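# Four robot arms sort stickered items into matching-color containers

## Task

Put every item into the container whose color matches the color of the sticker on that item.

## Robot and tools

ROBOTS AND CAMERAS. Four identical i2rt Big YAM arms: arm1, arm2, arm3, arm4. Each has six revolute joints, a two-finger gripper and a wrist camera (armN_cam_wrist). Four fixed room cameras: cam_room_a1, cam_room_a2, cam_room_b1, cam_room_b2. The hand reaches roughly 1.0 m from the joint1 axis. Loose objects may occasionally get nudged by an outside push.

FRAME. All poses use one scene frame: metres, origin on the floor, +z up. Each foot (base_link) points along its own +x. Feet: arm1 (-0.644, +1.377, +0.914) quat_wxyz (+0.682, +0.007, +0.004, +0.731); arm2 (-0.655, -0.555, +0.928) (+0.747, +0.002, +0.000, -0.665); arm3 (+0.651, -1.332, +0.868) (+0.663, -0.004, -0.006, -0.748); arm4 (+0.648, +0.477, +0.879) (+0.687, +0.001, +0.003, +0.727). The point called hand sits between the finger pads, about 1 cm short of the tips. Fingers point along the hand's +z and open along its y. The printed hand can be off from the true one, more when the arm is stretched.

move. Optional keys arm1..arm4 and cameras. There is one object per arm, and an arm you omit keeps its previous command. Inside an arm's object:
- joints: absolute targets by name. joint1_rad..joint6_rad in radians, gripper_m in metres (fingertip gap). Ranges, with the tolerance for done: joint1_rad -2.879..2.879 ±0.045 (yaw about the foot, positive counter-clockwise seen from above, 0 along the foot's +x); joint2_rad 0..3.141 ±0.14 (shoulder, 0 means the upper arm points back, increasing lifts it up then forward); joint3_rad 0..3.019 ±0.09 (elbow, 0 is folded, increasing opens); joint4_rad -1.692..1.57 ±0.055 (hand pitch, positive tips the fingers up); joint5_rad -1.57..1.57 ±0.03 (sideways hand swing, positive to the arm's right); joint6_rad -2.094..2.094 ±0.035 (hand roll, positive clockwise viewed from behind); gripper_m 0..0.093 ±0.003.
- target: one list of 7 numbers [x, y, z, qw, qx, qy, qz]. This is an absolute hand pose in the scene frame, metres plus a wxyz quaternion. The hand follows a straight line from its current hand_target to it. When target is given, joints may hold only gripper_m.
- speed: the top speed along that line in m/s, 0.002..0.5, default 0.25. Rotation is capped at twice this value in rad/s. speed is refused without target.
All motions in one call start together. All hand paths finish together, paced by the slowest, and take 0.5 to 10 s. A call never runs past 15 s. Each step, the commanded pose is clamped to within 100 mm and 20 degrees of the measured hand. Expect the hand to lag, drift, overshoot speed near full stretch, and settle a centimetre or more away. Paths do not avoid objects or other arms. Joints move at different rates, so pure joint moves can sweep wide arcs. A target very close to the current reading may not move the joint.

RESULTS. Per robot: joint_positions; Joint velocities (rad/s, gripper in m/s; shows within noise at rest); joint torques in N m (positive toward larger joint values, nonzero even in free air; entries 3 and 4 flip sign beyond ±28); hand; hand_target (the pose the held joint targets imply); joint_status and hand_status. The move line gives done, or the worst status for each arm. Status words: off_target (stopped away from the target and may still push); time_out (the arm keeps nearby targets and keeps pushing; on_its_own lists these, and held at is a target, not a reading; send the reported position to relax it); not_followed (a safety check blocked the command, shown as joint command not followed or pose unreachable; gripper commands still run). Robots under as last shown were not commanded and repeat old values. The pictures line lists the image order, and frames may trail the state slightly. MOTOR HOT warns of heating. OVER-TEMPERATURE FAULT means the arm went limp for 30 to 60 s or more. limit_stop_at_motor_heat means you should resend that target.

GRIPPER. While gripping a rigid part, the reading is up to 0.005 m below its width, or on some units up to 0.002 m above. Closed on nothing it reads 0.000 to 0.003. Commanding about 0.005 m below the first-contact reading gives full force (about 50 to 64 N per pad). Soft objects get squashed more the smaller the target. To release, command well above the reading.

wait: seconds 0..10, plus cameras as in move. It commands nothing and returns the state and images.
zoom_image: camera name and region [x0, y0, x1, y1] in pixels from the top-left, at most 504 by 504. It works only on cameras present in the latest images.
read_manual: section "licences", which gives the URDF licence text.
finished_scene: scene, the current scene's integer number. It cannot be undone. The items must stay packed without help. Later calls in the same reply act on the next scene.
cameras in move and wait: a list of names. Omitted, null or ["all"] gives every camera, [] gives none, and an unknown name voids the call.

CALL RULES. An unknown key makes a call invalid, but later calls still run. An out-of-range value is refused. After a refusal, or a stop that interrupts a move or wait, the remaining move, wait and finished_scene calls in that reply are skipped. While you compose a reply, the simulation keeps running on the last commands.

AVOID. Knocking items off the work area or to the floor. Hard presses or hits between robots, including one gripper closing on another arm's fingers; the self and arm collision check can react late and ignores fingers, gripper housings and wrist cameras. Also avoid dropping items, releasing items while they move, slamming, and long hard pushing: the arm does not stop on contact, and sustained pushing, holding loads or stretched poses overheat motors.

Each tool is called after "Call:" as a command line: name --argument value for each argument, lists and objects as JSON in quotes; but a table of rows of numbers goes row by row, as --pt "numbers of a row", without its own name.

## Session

Call:
move

Call:
zoom_image --camera "cam_room_b1" --region '[100, 300, 300, 400]'

Call:
zoom_image --camera "cam_room_b2" --region '[260, 290, 420, 410]'

Scene clock: 0.00 s.
Joint torques (N m): no reading
Motor temperatures (°C): arm1=[20 23 26 23 21 21 21] | arm2=[23 24 25 22 22 20 23] | arm3=[24 23 23 23 24 23 23] | arm4=[22 21 23 22 24 21 24]
Heat: arm1: hottest joint3_rad 26 °C; arm2: hottest joint3_rad 25 °C; arm3: hottest joint1_rad 24 °C; arm4: hottest joint5_rad 24 °C.
Joint velocities: within noise
arm1.joint_positions: joint1_rad=+0.263 joint2_rad=+0.541 joint3_rad=+1.448 joint4_rad=-1.274 joint5_rad=+0.156 joint6_rad=+0.460 gripper_m=+0.09396
arm1.joint_status: not commanded
arm1.hand: x=-0.6722 y=+1.5689 z=+1.5123 quat_wxyz=(-0.269, +0.505, -0.648, -0.503) (m; scene frame)
arm1.hand_target: x=-0.6707 y=+1.5650 z=+1.5243 quat_wxyz=(-0.273, +0.499, -0.642, -0.514) (m; scene frame)
arm1.hand_status: not commanded
arm2.joint_positions: joint1_rad=+0.198 joint2_rad=+0.259 joint3_rad=+1.632 joint4_rad=-1.245 joint5_rad=-0.167 joint6_rad=+0.724 gripper_m=+0.09396
arm2.joint_status: not commanded
arm2.hand: x=-0.6328 y=-0.5393 z=+1.6268 quat_wxyz=(-0.736, -0.518, -0.413, +0.142) (m; scene frame)
arm2.hand_target: x=-0.6348 y=-0.5332 z=+1.6300 quat_wxyz=(-0.741, -0.512, -0.410, +0.144) (m; scene frame)
arm2.hand_status: not commanded
arm3.joint_positions: joint1_rad=-0.202 joint2_rad=+0.522 joint3_rad=+1.369 joint4_rad=-1.376 joint5_rad=-0.141 joint6_rad=+0.009 gripper_m=+0.09396
arm3.joint_status: not commanded
arm3.hand: x=+0.6122 y=-1.5130 z=+1.4112 quat_wxyz=(-0.346, -0.682, -0.528, +0.369) (m; scene frame)
arm3.hand_target: x=+0.6130 y=-1.5103 z=+1.4212 quat_wxyz=(-0.352, -0.676, -0.525, +0.378) (m; scene frame)
arm3.hand_status: not commanded
arm4.joint_positions: joint1_rad=+0.128 joint2_rad=+0.492 joint3_rad=+1.422 joint4_rad=-1.388 joint5_rad=-0.180 joint6_rad=-0.624 gripper_m=+0.09396
arm4.joint_status: not commanded
arm4.hand: x=+0.5903 y=+0.6373 z=+1.4468 quat_wxyz=(-0.401, +0.802, -0.272, -0.348) (m; scene frame)
arm4.hand_target: x=+0.5910 y=+0.6334 z=+1.4564 quat_wxyz=(-0.410, +0.797, -0.269, -0.353) (m; scene frame)
arm4.hand_status: not commanded
pictures: arm1_cam_wrist, arm2_cam_wrist, arm3_cam_wrist, arm4_cam_wrist, cam_room_a1, cam_room_a2, cam_room_b1, cam_room_b2
Images, in order (width x height): arm1_cam_wrist 672x504, arm2_cam_wrist 672x504, arm3_cam_wrist 672x504, arm4_cam_wrist 672x504, cam_room_a1 672x504, cam_room_a2 672x504, cam_room_b1 672x504, cam_room_b2 672x504.

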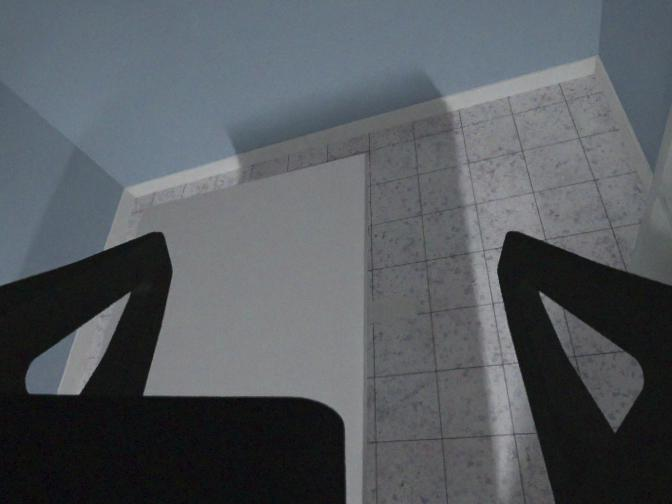

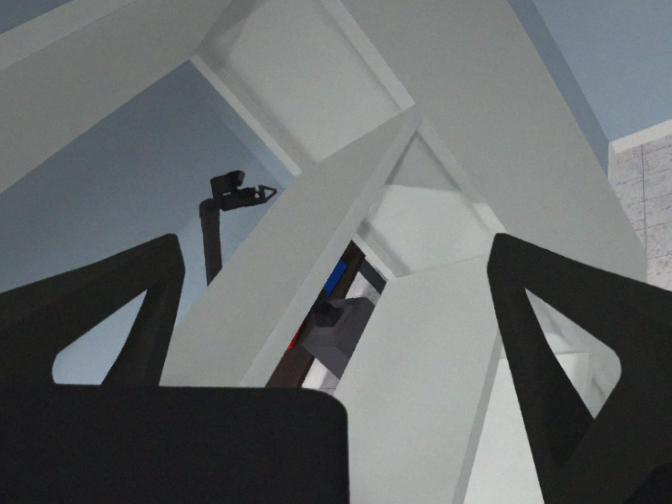

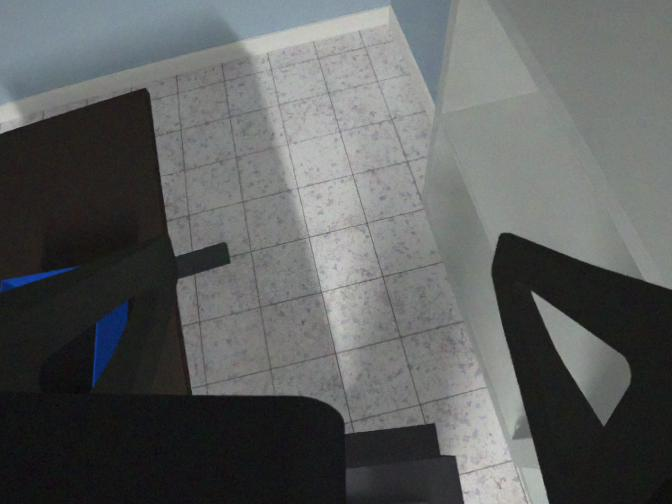

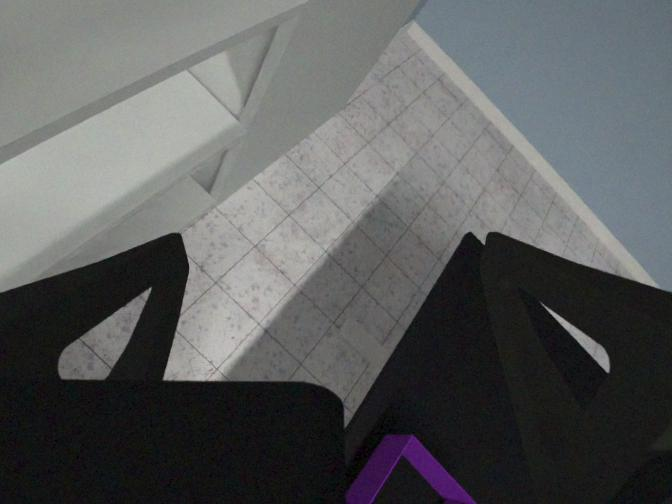

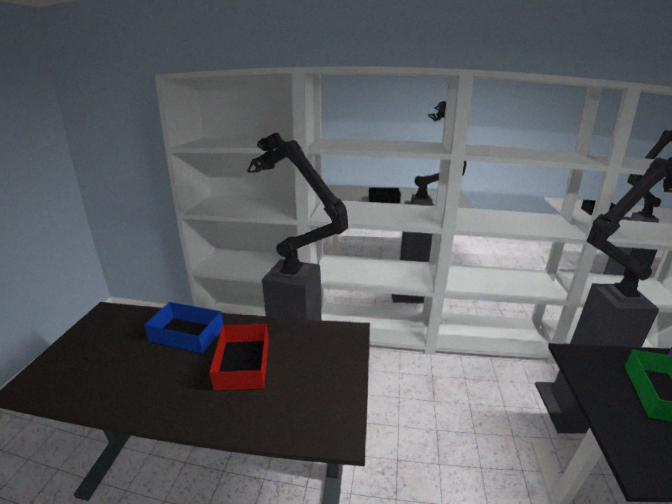

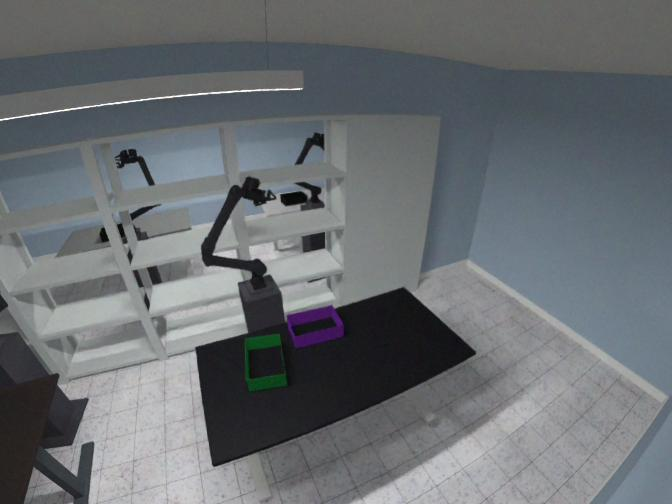

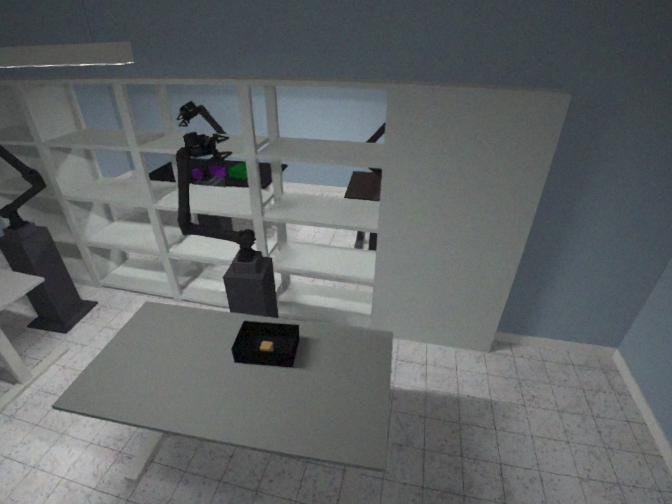

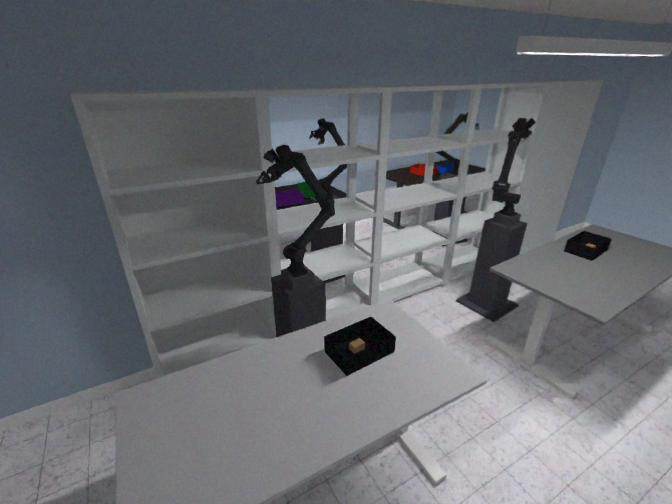

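Scaled by 2.520.

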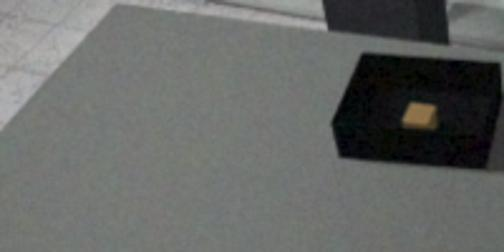

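Scaled by 3.150.

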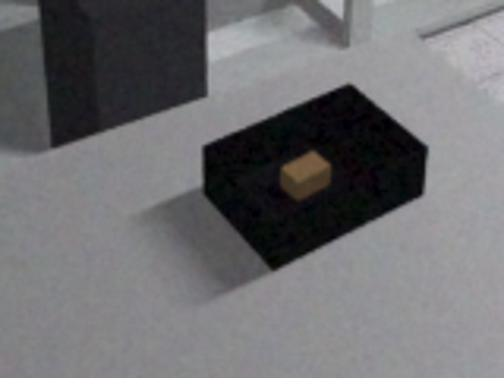

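Call:
move --arm1 '{"joints":{"joint1_rad":1.4,"joint2_rad":1.576,"joint3_rad":1.714,"joint4_rad":-1.15,"joint5_rad":0,"joint6_rad":0}}' --arm2 '{"joints":{"joint1_rad":-1.7,"joint2_rad":1.576,"joint3_rad":1.714,"joint4_rad":-1.15,"joint5_rad":0,"joint6_rad":0}}' --arm3 '{"joints":{"joint1_rad":1.67,"joint2_rad":1.45,"joint3_rad":1.75,"joint4_rad":-1.35,"joint5_rad":0,"joint6_rad":0}}' --arm4 '{"joints":{"joint1_rad":-1.6,"joint2_rad":1.45,"joint3_rad":1.75,"joint4_rad":-1.35,"joint5_rad":0,"joint6_rad":0}}' --cameras '["arm1_cam_wrist","arm2_cam_wrist","arm3_cam_wrist","arm4_cam_wrist"]'

Scene clock: 8.67 s.
Joint torques (N m): arm1=[-2.2 -13.39 14.94 1.26 0.07 -0.04] | arm2=[1.44 -17.96 13.04 1.68 -0.08 -0.07] | arm3=[1.32 -13.27 11.02 0.96 0.12 -0.1] | arm4=[1.32 -14.15 11.17 0.88 0.02 0.12]
Motor temperatures (°C): arm1=[20 23 27 23 21 21 21] | arm2=[23 24 26 22 22 20 23] | arm3=[24 23 24 23 24 23 23] | arm4=[22 21 24 22 24 21 24]
Heat: arm1: hottest joint3_rad 27 °C; arm2: hottest joint3_rad 26 °C; arm3: hottest joint1_rad 24 °C; arm4: hottest joint3_rad 24 °C.
move: arm1 done; arm2 done; arm3 done; arm4 done
Joint velocities: within noise
arm1.joint_positions: joint1_rad=+1.406 joint2_rad=+1.588 joint3_rad=+1.678 joint4_rad=-1.153 joint5_rad=-0.001 joint6_rad=+0.006 gripper_m=+0.09398
arm1.joint_status: all done
arm1.hand: x=-1.2318 y=+1.4338 z=+1.2508 quat_wxyz=(-0.012, +0.965, -0.049, -0.258) (m; scene frame)
arm1.hand_target: x=-1.2354 y=+1.4381 z=+1.2763 quat_wxyz=(-0.015, +0.958, -0.049, -0.283) (m; scene frame)
arm1.hand_status: not commanded
arm2.joint_positions: joint1_rad=-1.709 joint2_rad=+1.584 joint3_rad=+1.697 joint4_rad=-1.148 joint5_rad=+0.001 joint6_rad=+0.014 gripper_m=+0.09399
arm2.joint_status: all done
arm2.hand: x=-1.2554 y=-0.5432 z=+1.2666 quat_wxyz=(+0.003, -0.965, +0.016, +0.264) (m; scene frame)
arm2.hand_target: x=-1.2561 y=-0.5486 z=+1.2800 quat_wxyz=(+0.003, -0.961, +0.005, +0.275) (m; scene frame)
arm2.hand_status: not commanded
arm3.joint_positions: joint1_rad=+1.667 joint2_rad=+1.444 joint3_rad=+1.730 joint4_rad=-1.349 joint5_rad=-0.002 joint6_rad=+0.005 gripper_m=+0.09398
arm3.joint_status: all done
arm3.hand: x=+1.1775 y=-1.3389 z=+1.2761 quat_wxyz=(-0.252, -0.012, -0.968, +0.008) (m; scene frame)
arm3.hand_target: x=+1.1813 y=-1.3377 z=+1.2823 quat_wxyz=(-0.258, -0.009, -0.966, +0.009) (m; scene frame)
arm3.hand_status: not commanded
arm4.joint_positions: joint1_rad=-1.604 joint2_rad=+1.448 joint3_rad=+1.717 joint4_rad=-1.351 joint5_rad=+0.001 joint6_rad=-0.011 gripper_m=+0.09398
arm4.joint_status: all done
arm4.hand: x=+1.1760 y=+0.4902 z=+1.2756 quat_wxyz=(-0.239, +0.017, -0.971, +0.001) (m; scene frame)
arm4.hand_target: x=+1.1806 y=+0.4928 z=+1.2908 quat_wxyz=(-0.255, +0.014, -0.967, -0.002) (m; scene frame)
arm4.hand_status: not commanded
pictures: arm1_cam_wrist, arm2_cam_wrist, arm3_cam_wrist, arm4_cam_wrist
Images, in order (width x height): arm1_cam_wrist 672x504, arm2_cam_wrist 672x504, arm3_cam_wrist 672x504, arm4_cam_wrist 672x504.

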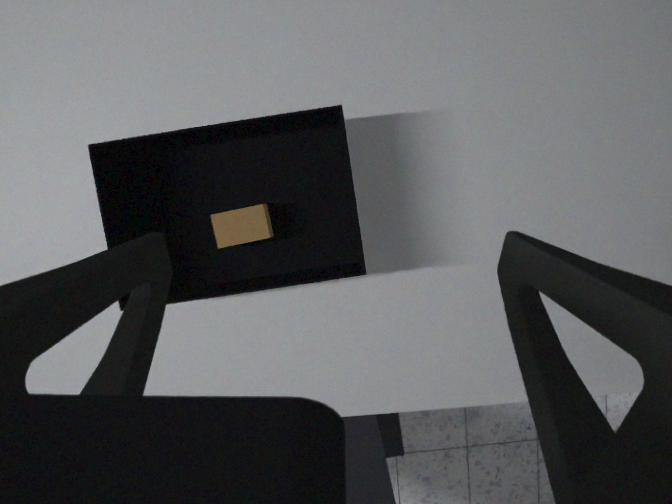

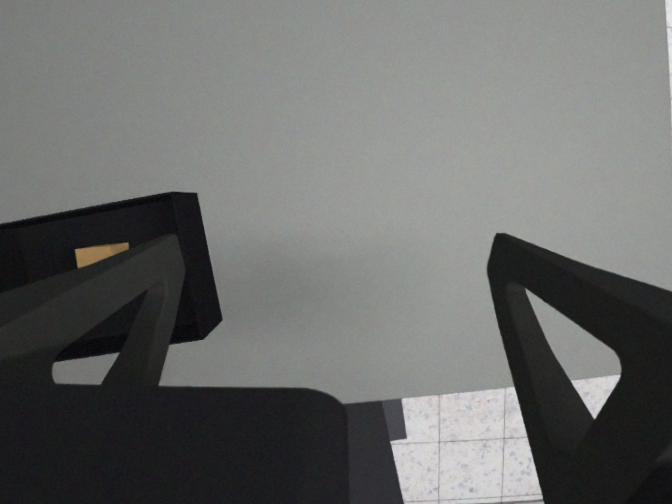

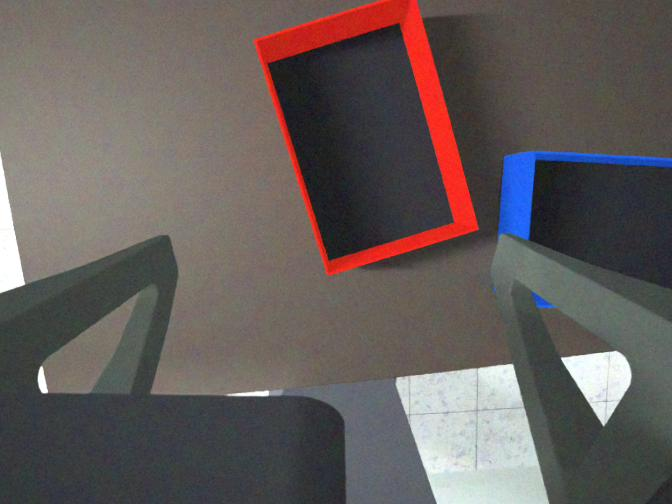

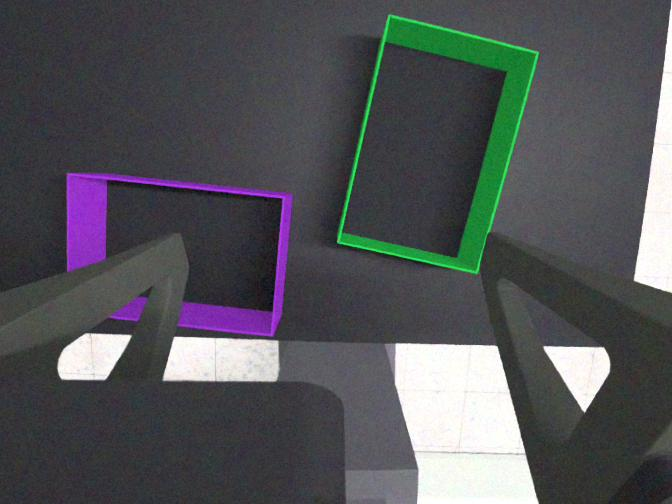

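Call:
move --arm1 '{"target":[-1.196,1.288,1.02,0,0.658,0.753,0]}' --arm2 '{"target":[-1.168,-0.907,1.05,0,0.955,0.296,0]}' --cameras '["arm1_cam_wrist","arm2_cam_wrist"]'

Scene clock: 32.60 s.
Joint torques (N m): arm1=[-1.2 -14.33 10.09 -0.05 0.02 -0.07] | arm2=[0.85 -19.49 15.08 0.16 -0.15 -0.03] | arm3=[1.2 -13.57 11.04 0.95 0.12 -0.11] | arm4=[0.97 -14.45 11.25 0.77 0.04 0.15]
Motor temperatures (°C): arm1=[20 24 30 23 21 21 21] | arm2=[23 25 30 22 22 20 23] | arm3=[24 24 27 23 24 23 23] | arm4=[22 22 30 22 24 21 24]
Heat: arm1: hottest joint3_rad 30 °C; arm2: hottest joint3_rad 30 °C; arm3: hottest joint3_rad 27 °C; arm4: hottest joint3_rad 30 °C.
move: arm1 done; arm2 off_target
Joint velocities: within noise
arm1.joint_positions: joint1_rad=+1.655 joint2_rad=+1.876 joint3_rad=+1.547 joint4_rad=-1.240 joint5_rad=-0.007 joint6_rad=-1.538 gripper_m=+0.09398
arm1.joint_status: not commanded
arm1.hand: x=-1.1976 y=+1.2908 z=+1.0244 quat_wxyz=(-0.005, +0.663, +0.748, -0.007) (m; scene frame)
arm1.hand_target: x=-1.1960 y=+1.2879 z=+1.0200 quat_wxyz=(+0.000, +0.658, +0.753, +0.000) (m; scene frame)
arm1.hand_status: done (0.005 m and 1.2 deg from the pose sent, 0.275 m and 106.6 deg at the start)
arm2.joint_positions: joint1_rad=-1.087 joint2_rad=+1.983 joint3_rad=+1.760 joint4_rad=-1.358 joint5_rad=+0.002 joint6_rad=+0.010 gripper_m=+0.09399
arm2.joint_status: not commanded
arm2.hand: x=-1.1553 y=-0.8973 z=+1.0462 quat_wxyz=(+0.004, -0.957, -0.291, -0.006) (m; scene frame)
arm2.hand_target: x=-1.1674 y=-0.9067 z=+1.0501 quat_wxyz=(+0.000, -0.955, -0.296, +0.001) (m; scene frame)
arm2.hand_status: off_target (0.016 m and 1.0 deg from the pose sent, 0.432 m and 47.2 deg at the start)
arm3, arm4: as last shown
pictures: arm1_cam_wrist, arm2_cam_wrist
Images, in order (width x height): arm1_cam_wrist 672x504, arm2_cam_wrist 672x504.

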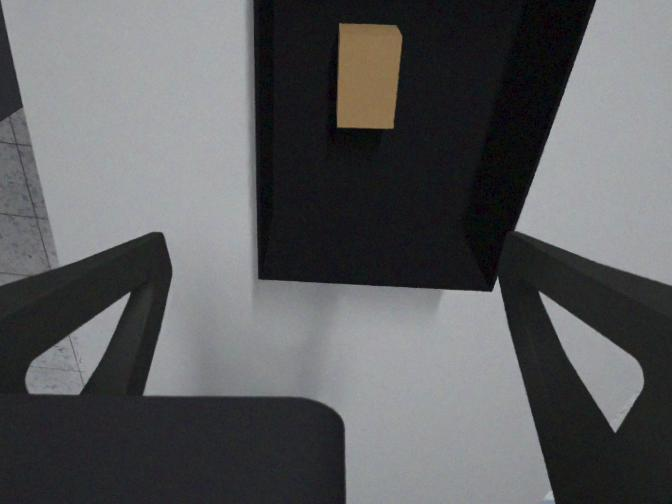

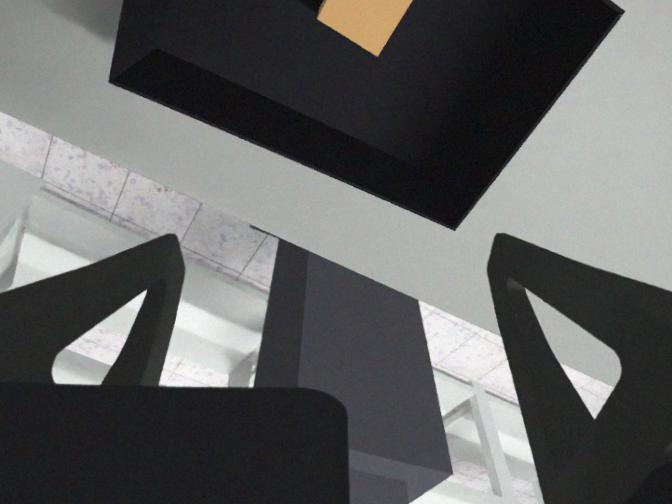

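Call:
move --arm1 '{"target":[-1.225,1.308,0.88,0,0.663,0.748,0]}' --arm2 '{"target":[-1.195,-0.905,0.97,0,1,0.015,0]}' --cameras '["arm1_cam_wrist","arm2_cam_wrist"]'

Scene clock: 42.97 s.
Joint torques (N m): arm1=[-2.02 -16.03 8.88 0.68 0.03 -0.07] | arm2=[0.21 -20.42 13.14 1.13 -0.09 0.21] | arm3=[1.2 -13.27 11.04 0.92 0.11 -0.11] | arm4=[0.62 -14.51 11.34 0.77 0.07 0.15]
Motor temperatures (°C): arm1=[20 24 31 23 21 21 21] | arm2=[23 25 30 22 22 20 23] | arm3=[24 24 27 23 24 23 23] | arm4=[22 23 31 22 24 21 24]
Heat: arm1: hottest joint3_rad 31 °C; arm2: hottest joint3_rad 30 °C; arm3: hottest joint3_rad 27 °C; arm4: hottest joint3_rad 31 °C.
move: arm1 done; arm2 off_target
Joint velocities: within noise
arm1.joint_positions: joint1_rad=+1.631 joint2_rad=+2.104 joint3_rad=+1.501 joint4_rad=-0.991 joint5_rad=-0.006 joint6_rad=-1.565 gripper_m=+0.09398
arm1.joint_status: not commanded
arm1.hand: x=-1.2213 y=+1.3021 z=+0.8826 quat_wxyz=(+0.003, +0.663, +0.749, +0.002) (m; scene frame)
arm1.hand_target: x=-1.2250 y=+1.3081 z=+0.8801 quat_wxyz=(+0.000, +0.663, +0.748, +0.000) (m; scene frame)
arm1.hand_status: done (0.007 m and 0.5 deg from the pose sent, 0.148 m and 0.9 deg at the start)
arm2.joint_positions: joint1_rad=-1.105 joint2_rad=+2.099 joint3_rad=+1.760 joint4_rad=-1.245 joint5_rad=+0.001 joint6_rad=+0.529 gripper_m=+0.09399
arm2.joint_status: not commanded
arm2.hand: x=-1.1798 y=-0.9008 z=+0.9765 quat_wxyz=(+0.006, -1.000, -0.027, -0.007) (m; scene frame)
arm2.hand_target: x=-1.1945 y=-0.9046 z=+0.9703 quat_wxyz=(+0.000, -1.000, -0.015, +0.000) (m; scene frame)
arm2.hand_status: off_target (0.017 m and 1.7 deg from the pose sent, 0.086 m and 32.1 deg at the start)
arm3, arm4: as last shown
pictures: arm1_cam_wrist, arm2_cam_wrist
Images, in order (width x height): arm1_cam_wrist 672x504, arm2_cam_wrist 672x504.

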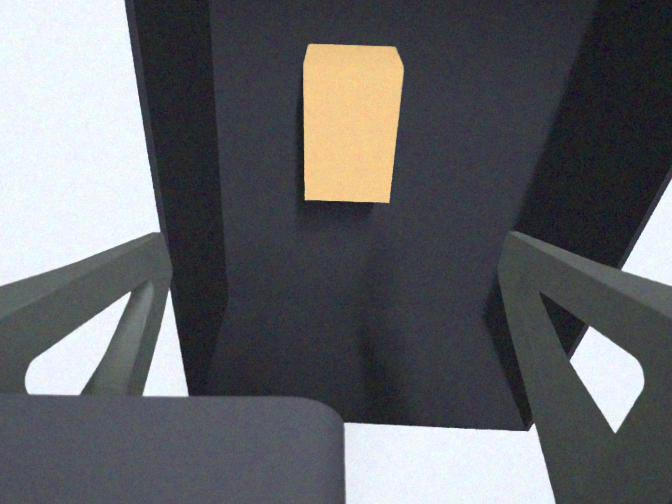

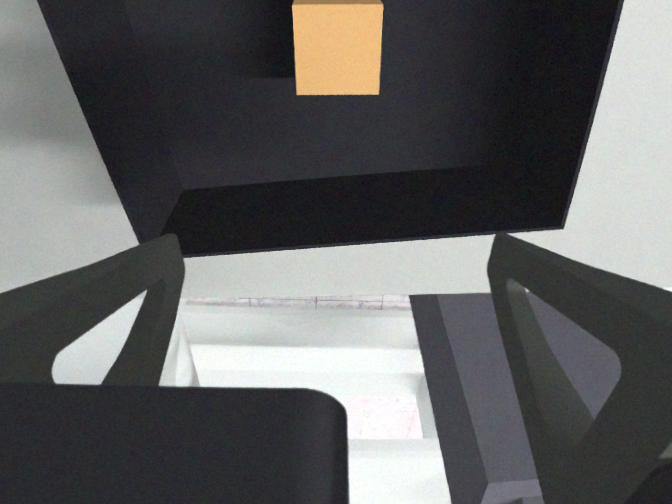

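Call:
move --arm1 '{"target":[-1.237,1.329,0.79,0,0.663,0.748,0]}' --arm2 '{"target":[-1.19,-0.905,0.84,0,1,0.02,0]}' --cameras '["arm1_cam_wrist","arm2_cam_wrist"]'

Scene clock: 52.87 s.
Joint torques (N m): arm1=[-1.96 -18.61 8.98 0.76 -0.03 -0.07] | arm2=[0.5 -23.12 9.16 1.17 -0.08 0.15] | arm3=[1.26 -13.39 11.07 0.94 0.12 -0.11] | arm4=[1.14 -14.04 11.17 0.81 0.07 0.19]
Motor temperatures (°C): arm1=[20 24 31 23 21 21 21] | arm2=[23 25 31 22 22 20 23] | arm3=[24 24 28 23 24 23 23] | arm4=[22 23 33 22 24 21 24]
Heat: arm1: hottest joint3_rad 31 °C; arm2: hottest joint3_rad 31 °C; arm3: hottest joint3_rad 28 °C; arm4: hottest joint3_rad 33 °C.
move: arm1 off_target; arm2 done
Joint velocities: within noise
arm1.joint_positions: joint1_rad=+1.590 joint2_rad=+2.280 joint3_rad=+1.501 joint4_rad=-0.840 joint5_rad=-0.005 joint6_rad=-1.601 gripper_m=+0.09398
arm1.joint_status: not commanded
arm1.hand: x=-1.2236 y=+1.3266 z=+0.7828 quat_wxyz=(+0.012, +0.664, +0.747, +0.012) (m; scene frame)
arm1.hand_target: x=-1.2368 y=+1.3290 z=+0.7904 quat_wxyz=(+0.000, +0.663, +0.748, +0.000) (m; scene frame)
arm1.hand_status: off_target (0.015 m and 1.9 deg from the pose sent, 0.098 m and 0.5 deg at the start)
arm2.joint_positions: joint1_rad=-1.105 joint2_rad=+2.273 joint3_rad=+1.692 joint4_rad=-0.990 joint5_rad=+0.001 joint6_rad=+0.530 gripper_m=+0.09399
arm2.joint_status: not commanded
arm2.hand: x=-1.1873 y=-0.9055 z=+0.8462 quat_wxyz=(+0.002, -1.000, -0.026, -0.001) (m; scene frame)
arm2.hand_target: x=-1.1900 y=-0.9050 z=+0.8402 quat_wxyz=(+0.000, -1.000, -0.020, +0.000) (m; scene frame)
arm2.hand_status: done (0.007 m and 0.8 deg from the pose sent, 0.137 m and 1.3 deg at the start)
arm3, arm4: as last shown
pictures: arm1_cam_wrist, arm2_cam_wrist
Images, in order (width x height): arm1_cam_wrist 672x504, arm2_cam_wrist 672x504.

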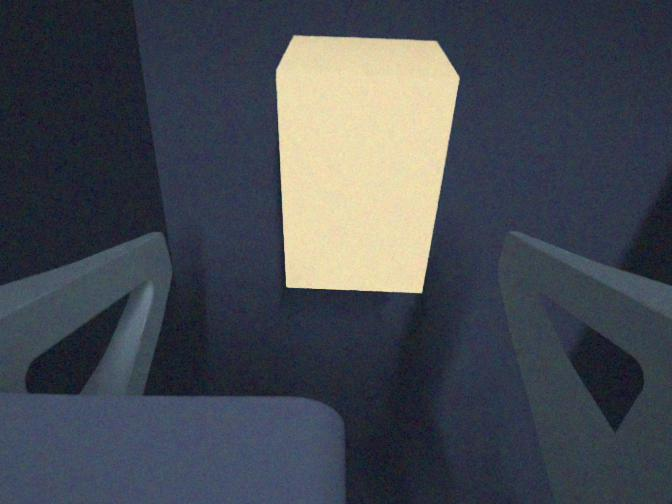

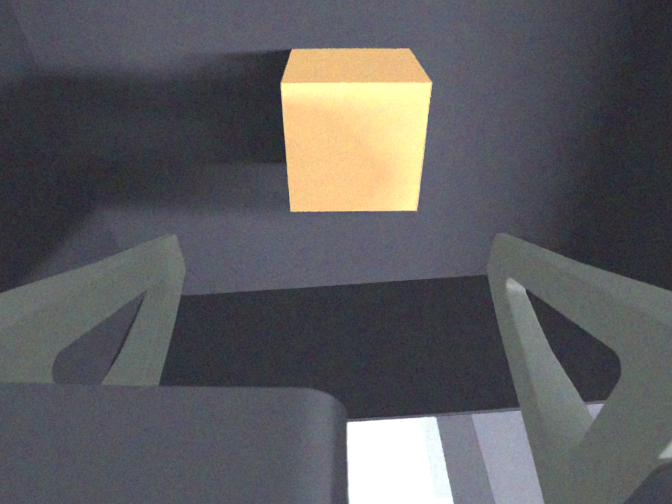

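Call:
move --arm1 '{"target":[-1.246,1.328,0.735,0,0.663,0.748,0],"speed":0.1}' --arm2 '{"target":[-1.19,-0.896,0.77,0,1,0.02,0],"speed":0.12}' --cameras '["arm1_cam_wrist","arm2_cam_wrist"]'

Scene clock: 58.73 s.
Joint torques (N m): arm1=[-1.61 -16.79 10.33 0.69 -0.04 -0.06] | arm2=[-0.03 -22.24 7.94 1.22 -0.09 0.05] | arm3=[1.32 -13.27 11.07 0.99 0.12 -0.1] | arm4=[1.08 -14.21 11.22 0.83 0.08 0.14]
Motor temperatures (°C): arm1=[20 25 31 23 21 21 21] | arm2=[23 25 31 22 22 20 23] | arm3=[24 24 28 23 24 23 23] | arm4=[22 23 33 22 24 21 24]
Heat: arm1: hottest joint3_rad 31 °C; arm2: hottest joint3_rad 31 °C; arm3: hottest joint3_rad 28 °C; arm4: hottest joint3_rad 33 °C.
move: arm1 off_target; arm2 off_target
Joint velocities: within noise
arm1.joint_positions: joint1_rad=+1.590 joint2_rad=+2.379 joint3_rad=+1.528 joint4_rad=-0.770 joint5_rad=-0.004 joint6_rad=-1.602 gripper_m=+0.09397
arm1.joint_status: not commanded
arm1.hand: x=-1.2266 y=+1.3267 z=+0.7334 quat_wxyz=(+0.012, +0.664, +0.748, +0.012) (m; scene frame)
arm1.hand_target: x=-1.2454 y=+1.3281 z=+0.7356 quat_wxyz=(+0.000, +0.663, +0.748, +0.000) (m; scene frame)
arm1.hand_status: off_target (0.020 m and 2.0 deg from the pose sent, 0.053 m and 1.9 deg at the start)
arm2.joint_positions: joint1_rad=-1.110 joint2_rad=+2.362 joint3_rad=+1.680 joint4_rad=-0.868 joint5_rad=+0.001 joint6_rad=+0.530 gripper_m=+0.09399
arm2.joint_status: not commanded
arm2.hand: x=-1.1916 y=-0.9041 z=+0.7877 quat_wxyz=(-0.003, -1.000, -0.024, +0.008) (m; scene frame)
arm2.hand_target: x=-1.1894 y=-0.8960 z=+0.7705 quat_wxyz=(+0.000, -1.000, -0.020, +0.000) (m; scene frame)
arm2.hand_status: off_target (0.020 m and 1.1 deg from the pose sent, 0.077 m and 0.8 deg at the start)
arm3, arm4: as last shown
pictures: arm1_cam_wrist, arm2_cam_wrist
Images, in order (width x height): arm1_cam_wrist 672x504, arm2_cam_wrist 672x504.

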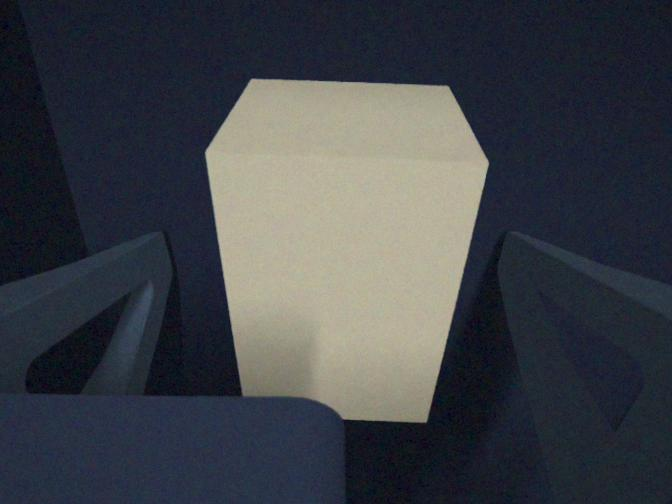

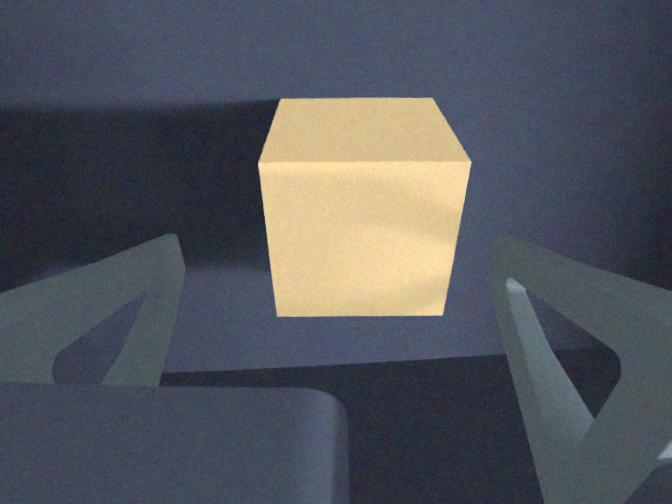

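Call:
move --arm1 '{"target":[-1.247,1.336,0.72,0,0.663,0.748,0],"speed":0.1}' --arm2 '{"target":[-1.18,-0.887,0.722,0,1,0.02,0],"speed":0.1}' --cameras '["arm1_cam_wrist","arm2_cam_wrist"]'

Scene clock: 63.10 s.
Joint torques (N m): arm1=[-3.14 -15.27 10.06 0.79 -0.07 -0.06] | arm2=[0.03 -21.71 7.28 1.25 -0.1 0.02] | arm3=[1.44 -13.33 11.08 0.96 0.11 -0.1] | arm4=[0.67 -14.33 11.22 0.85 0.04 0.13]
Motor temperatures (°C): arm1=[20 25 31 23 21 21 21] | arm2=[23 25 30 22 22 20 23] | arm3=[24 24 28 23 24 23 23] | arm4=[22 23 34 22 24 21 24]
Heat: arm1: hottest joint3_rad 31 °C; arm2: hottest joint3_rad 30 °C; arm3: hottest joint3_rad 28 °C; arm4: hottest joint3_rad 34 °C.
move: arm1 off_target; arm2 off_target
Joint velocities: within noise
arm1.joint_positions: joint1_rad=+1.585 joint2_rad=+2.389 joint3_rad=+1.540 joint4_rad=-0.751 joint5_rad=-0.004 joint6_rad=-1.615 gripper_m=+0.09397
arm1.joint_status: not commanded
arm1.hand: x=-1.2347 y=+1.3289 z=+0.7306 quat_wxyz=(+0.005, +0.661, +0.750, +0.005) (m; scene frame)
arm1.hand_target: x=-1.2462 y=+1.3361 z=+0.7203 quat_wxyz=(+0.000, +0.663, +0.748, +0.000) (m; scene frame)
arm1.hand_status: off_target (0.018 m and 0.8 deg from the pose sent, 0.026 m and 2.0 deg at the start)
arm2.joint_positions: joint1_rad=-1.113 joint2_rad=+2.421 joint3_rad=+1.647 joint4_rad=-0.769 joint5_rad=+0.001 joint6_rad=+0.529 gripper_m=+0.09399
arm2.joint_status: not commanded
arm2.hand: x=-1.1850 y=-0.8970 z=+0.7428 quat_wxyz=(-0.005, -1.000, -0.022, +0.011) (m; scene frame)
arm2.hand_target: x=-1.1794 y=-0.8869 z=+0.7226 quat_wxyz=(+0.000, -1.000, -0.020, +0.000) (m; scene frame)
arm2.hand_status: off_target (0.024 m and 1.5 deg from the pose sent, 0.069 m and 1.1 deg at the start)
arm3, arm4: as last shown
pictures: arm1_cam_wrist, arm2_cam_wrist
Images, in order (width x height): arm1_cam_wrist 672x504, arm2_cam_wrist 672x504.

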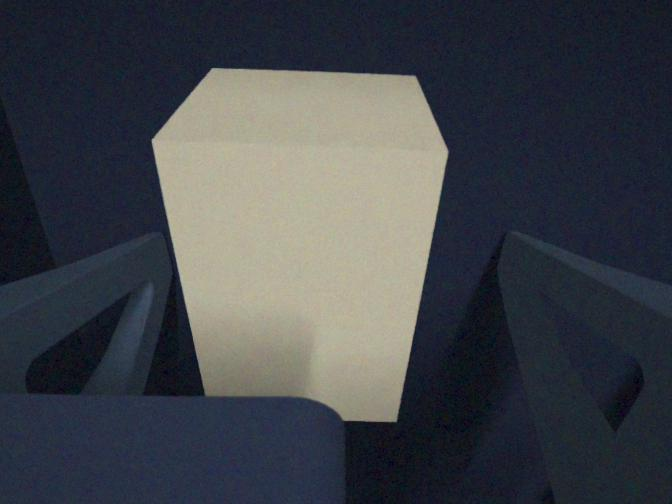

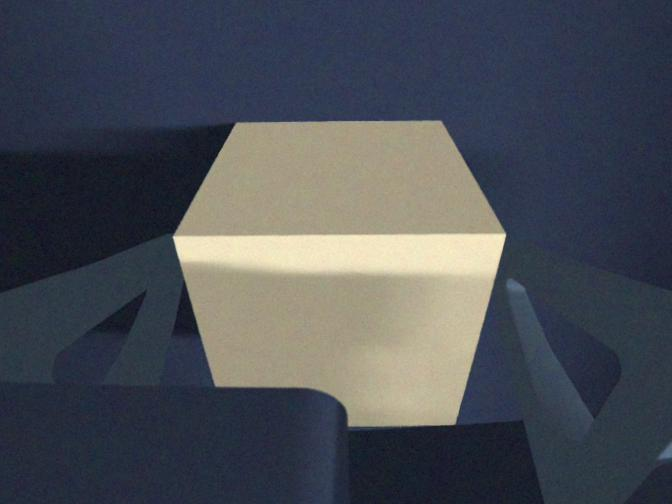

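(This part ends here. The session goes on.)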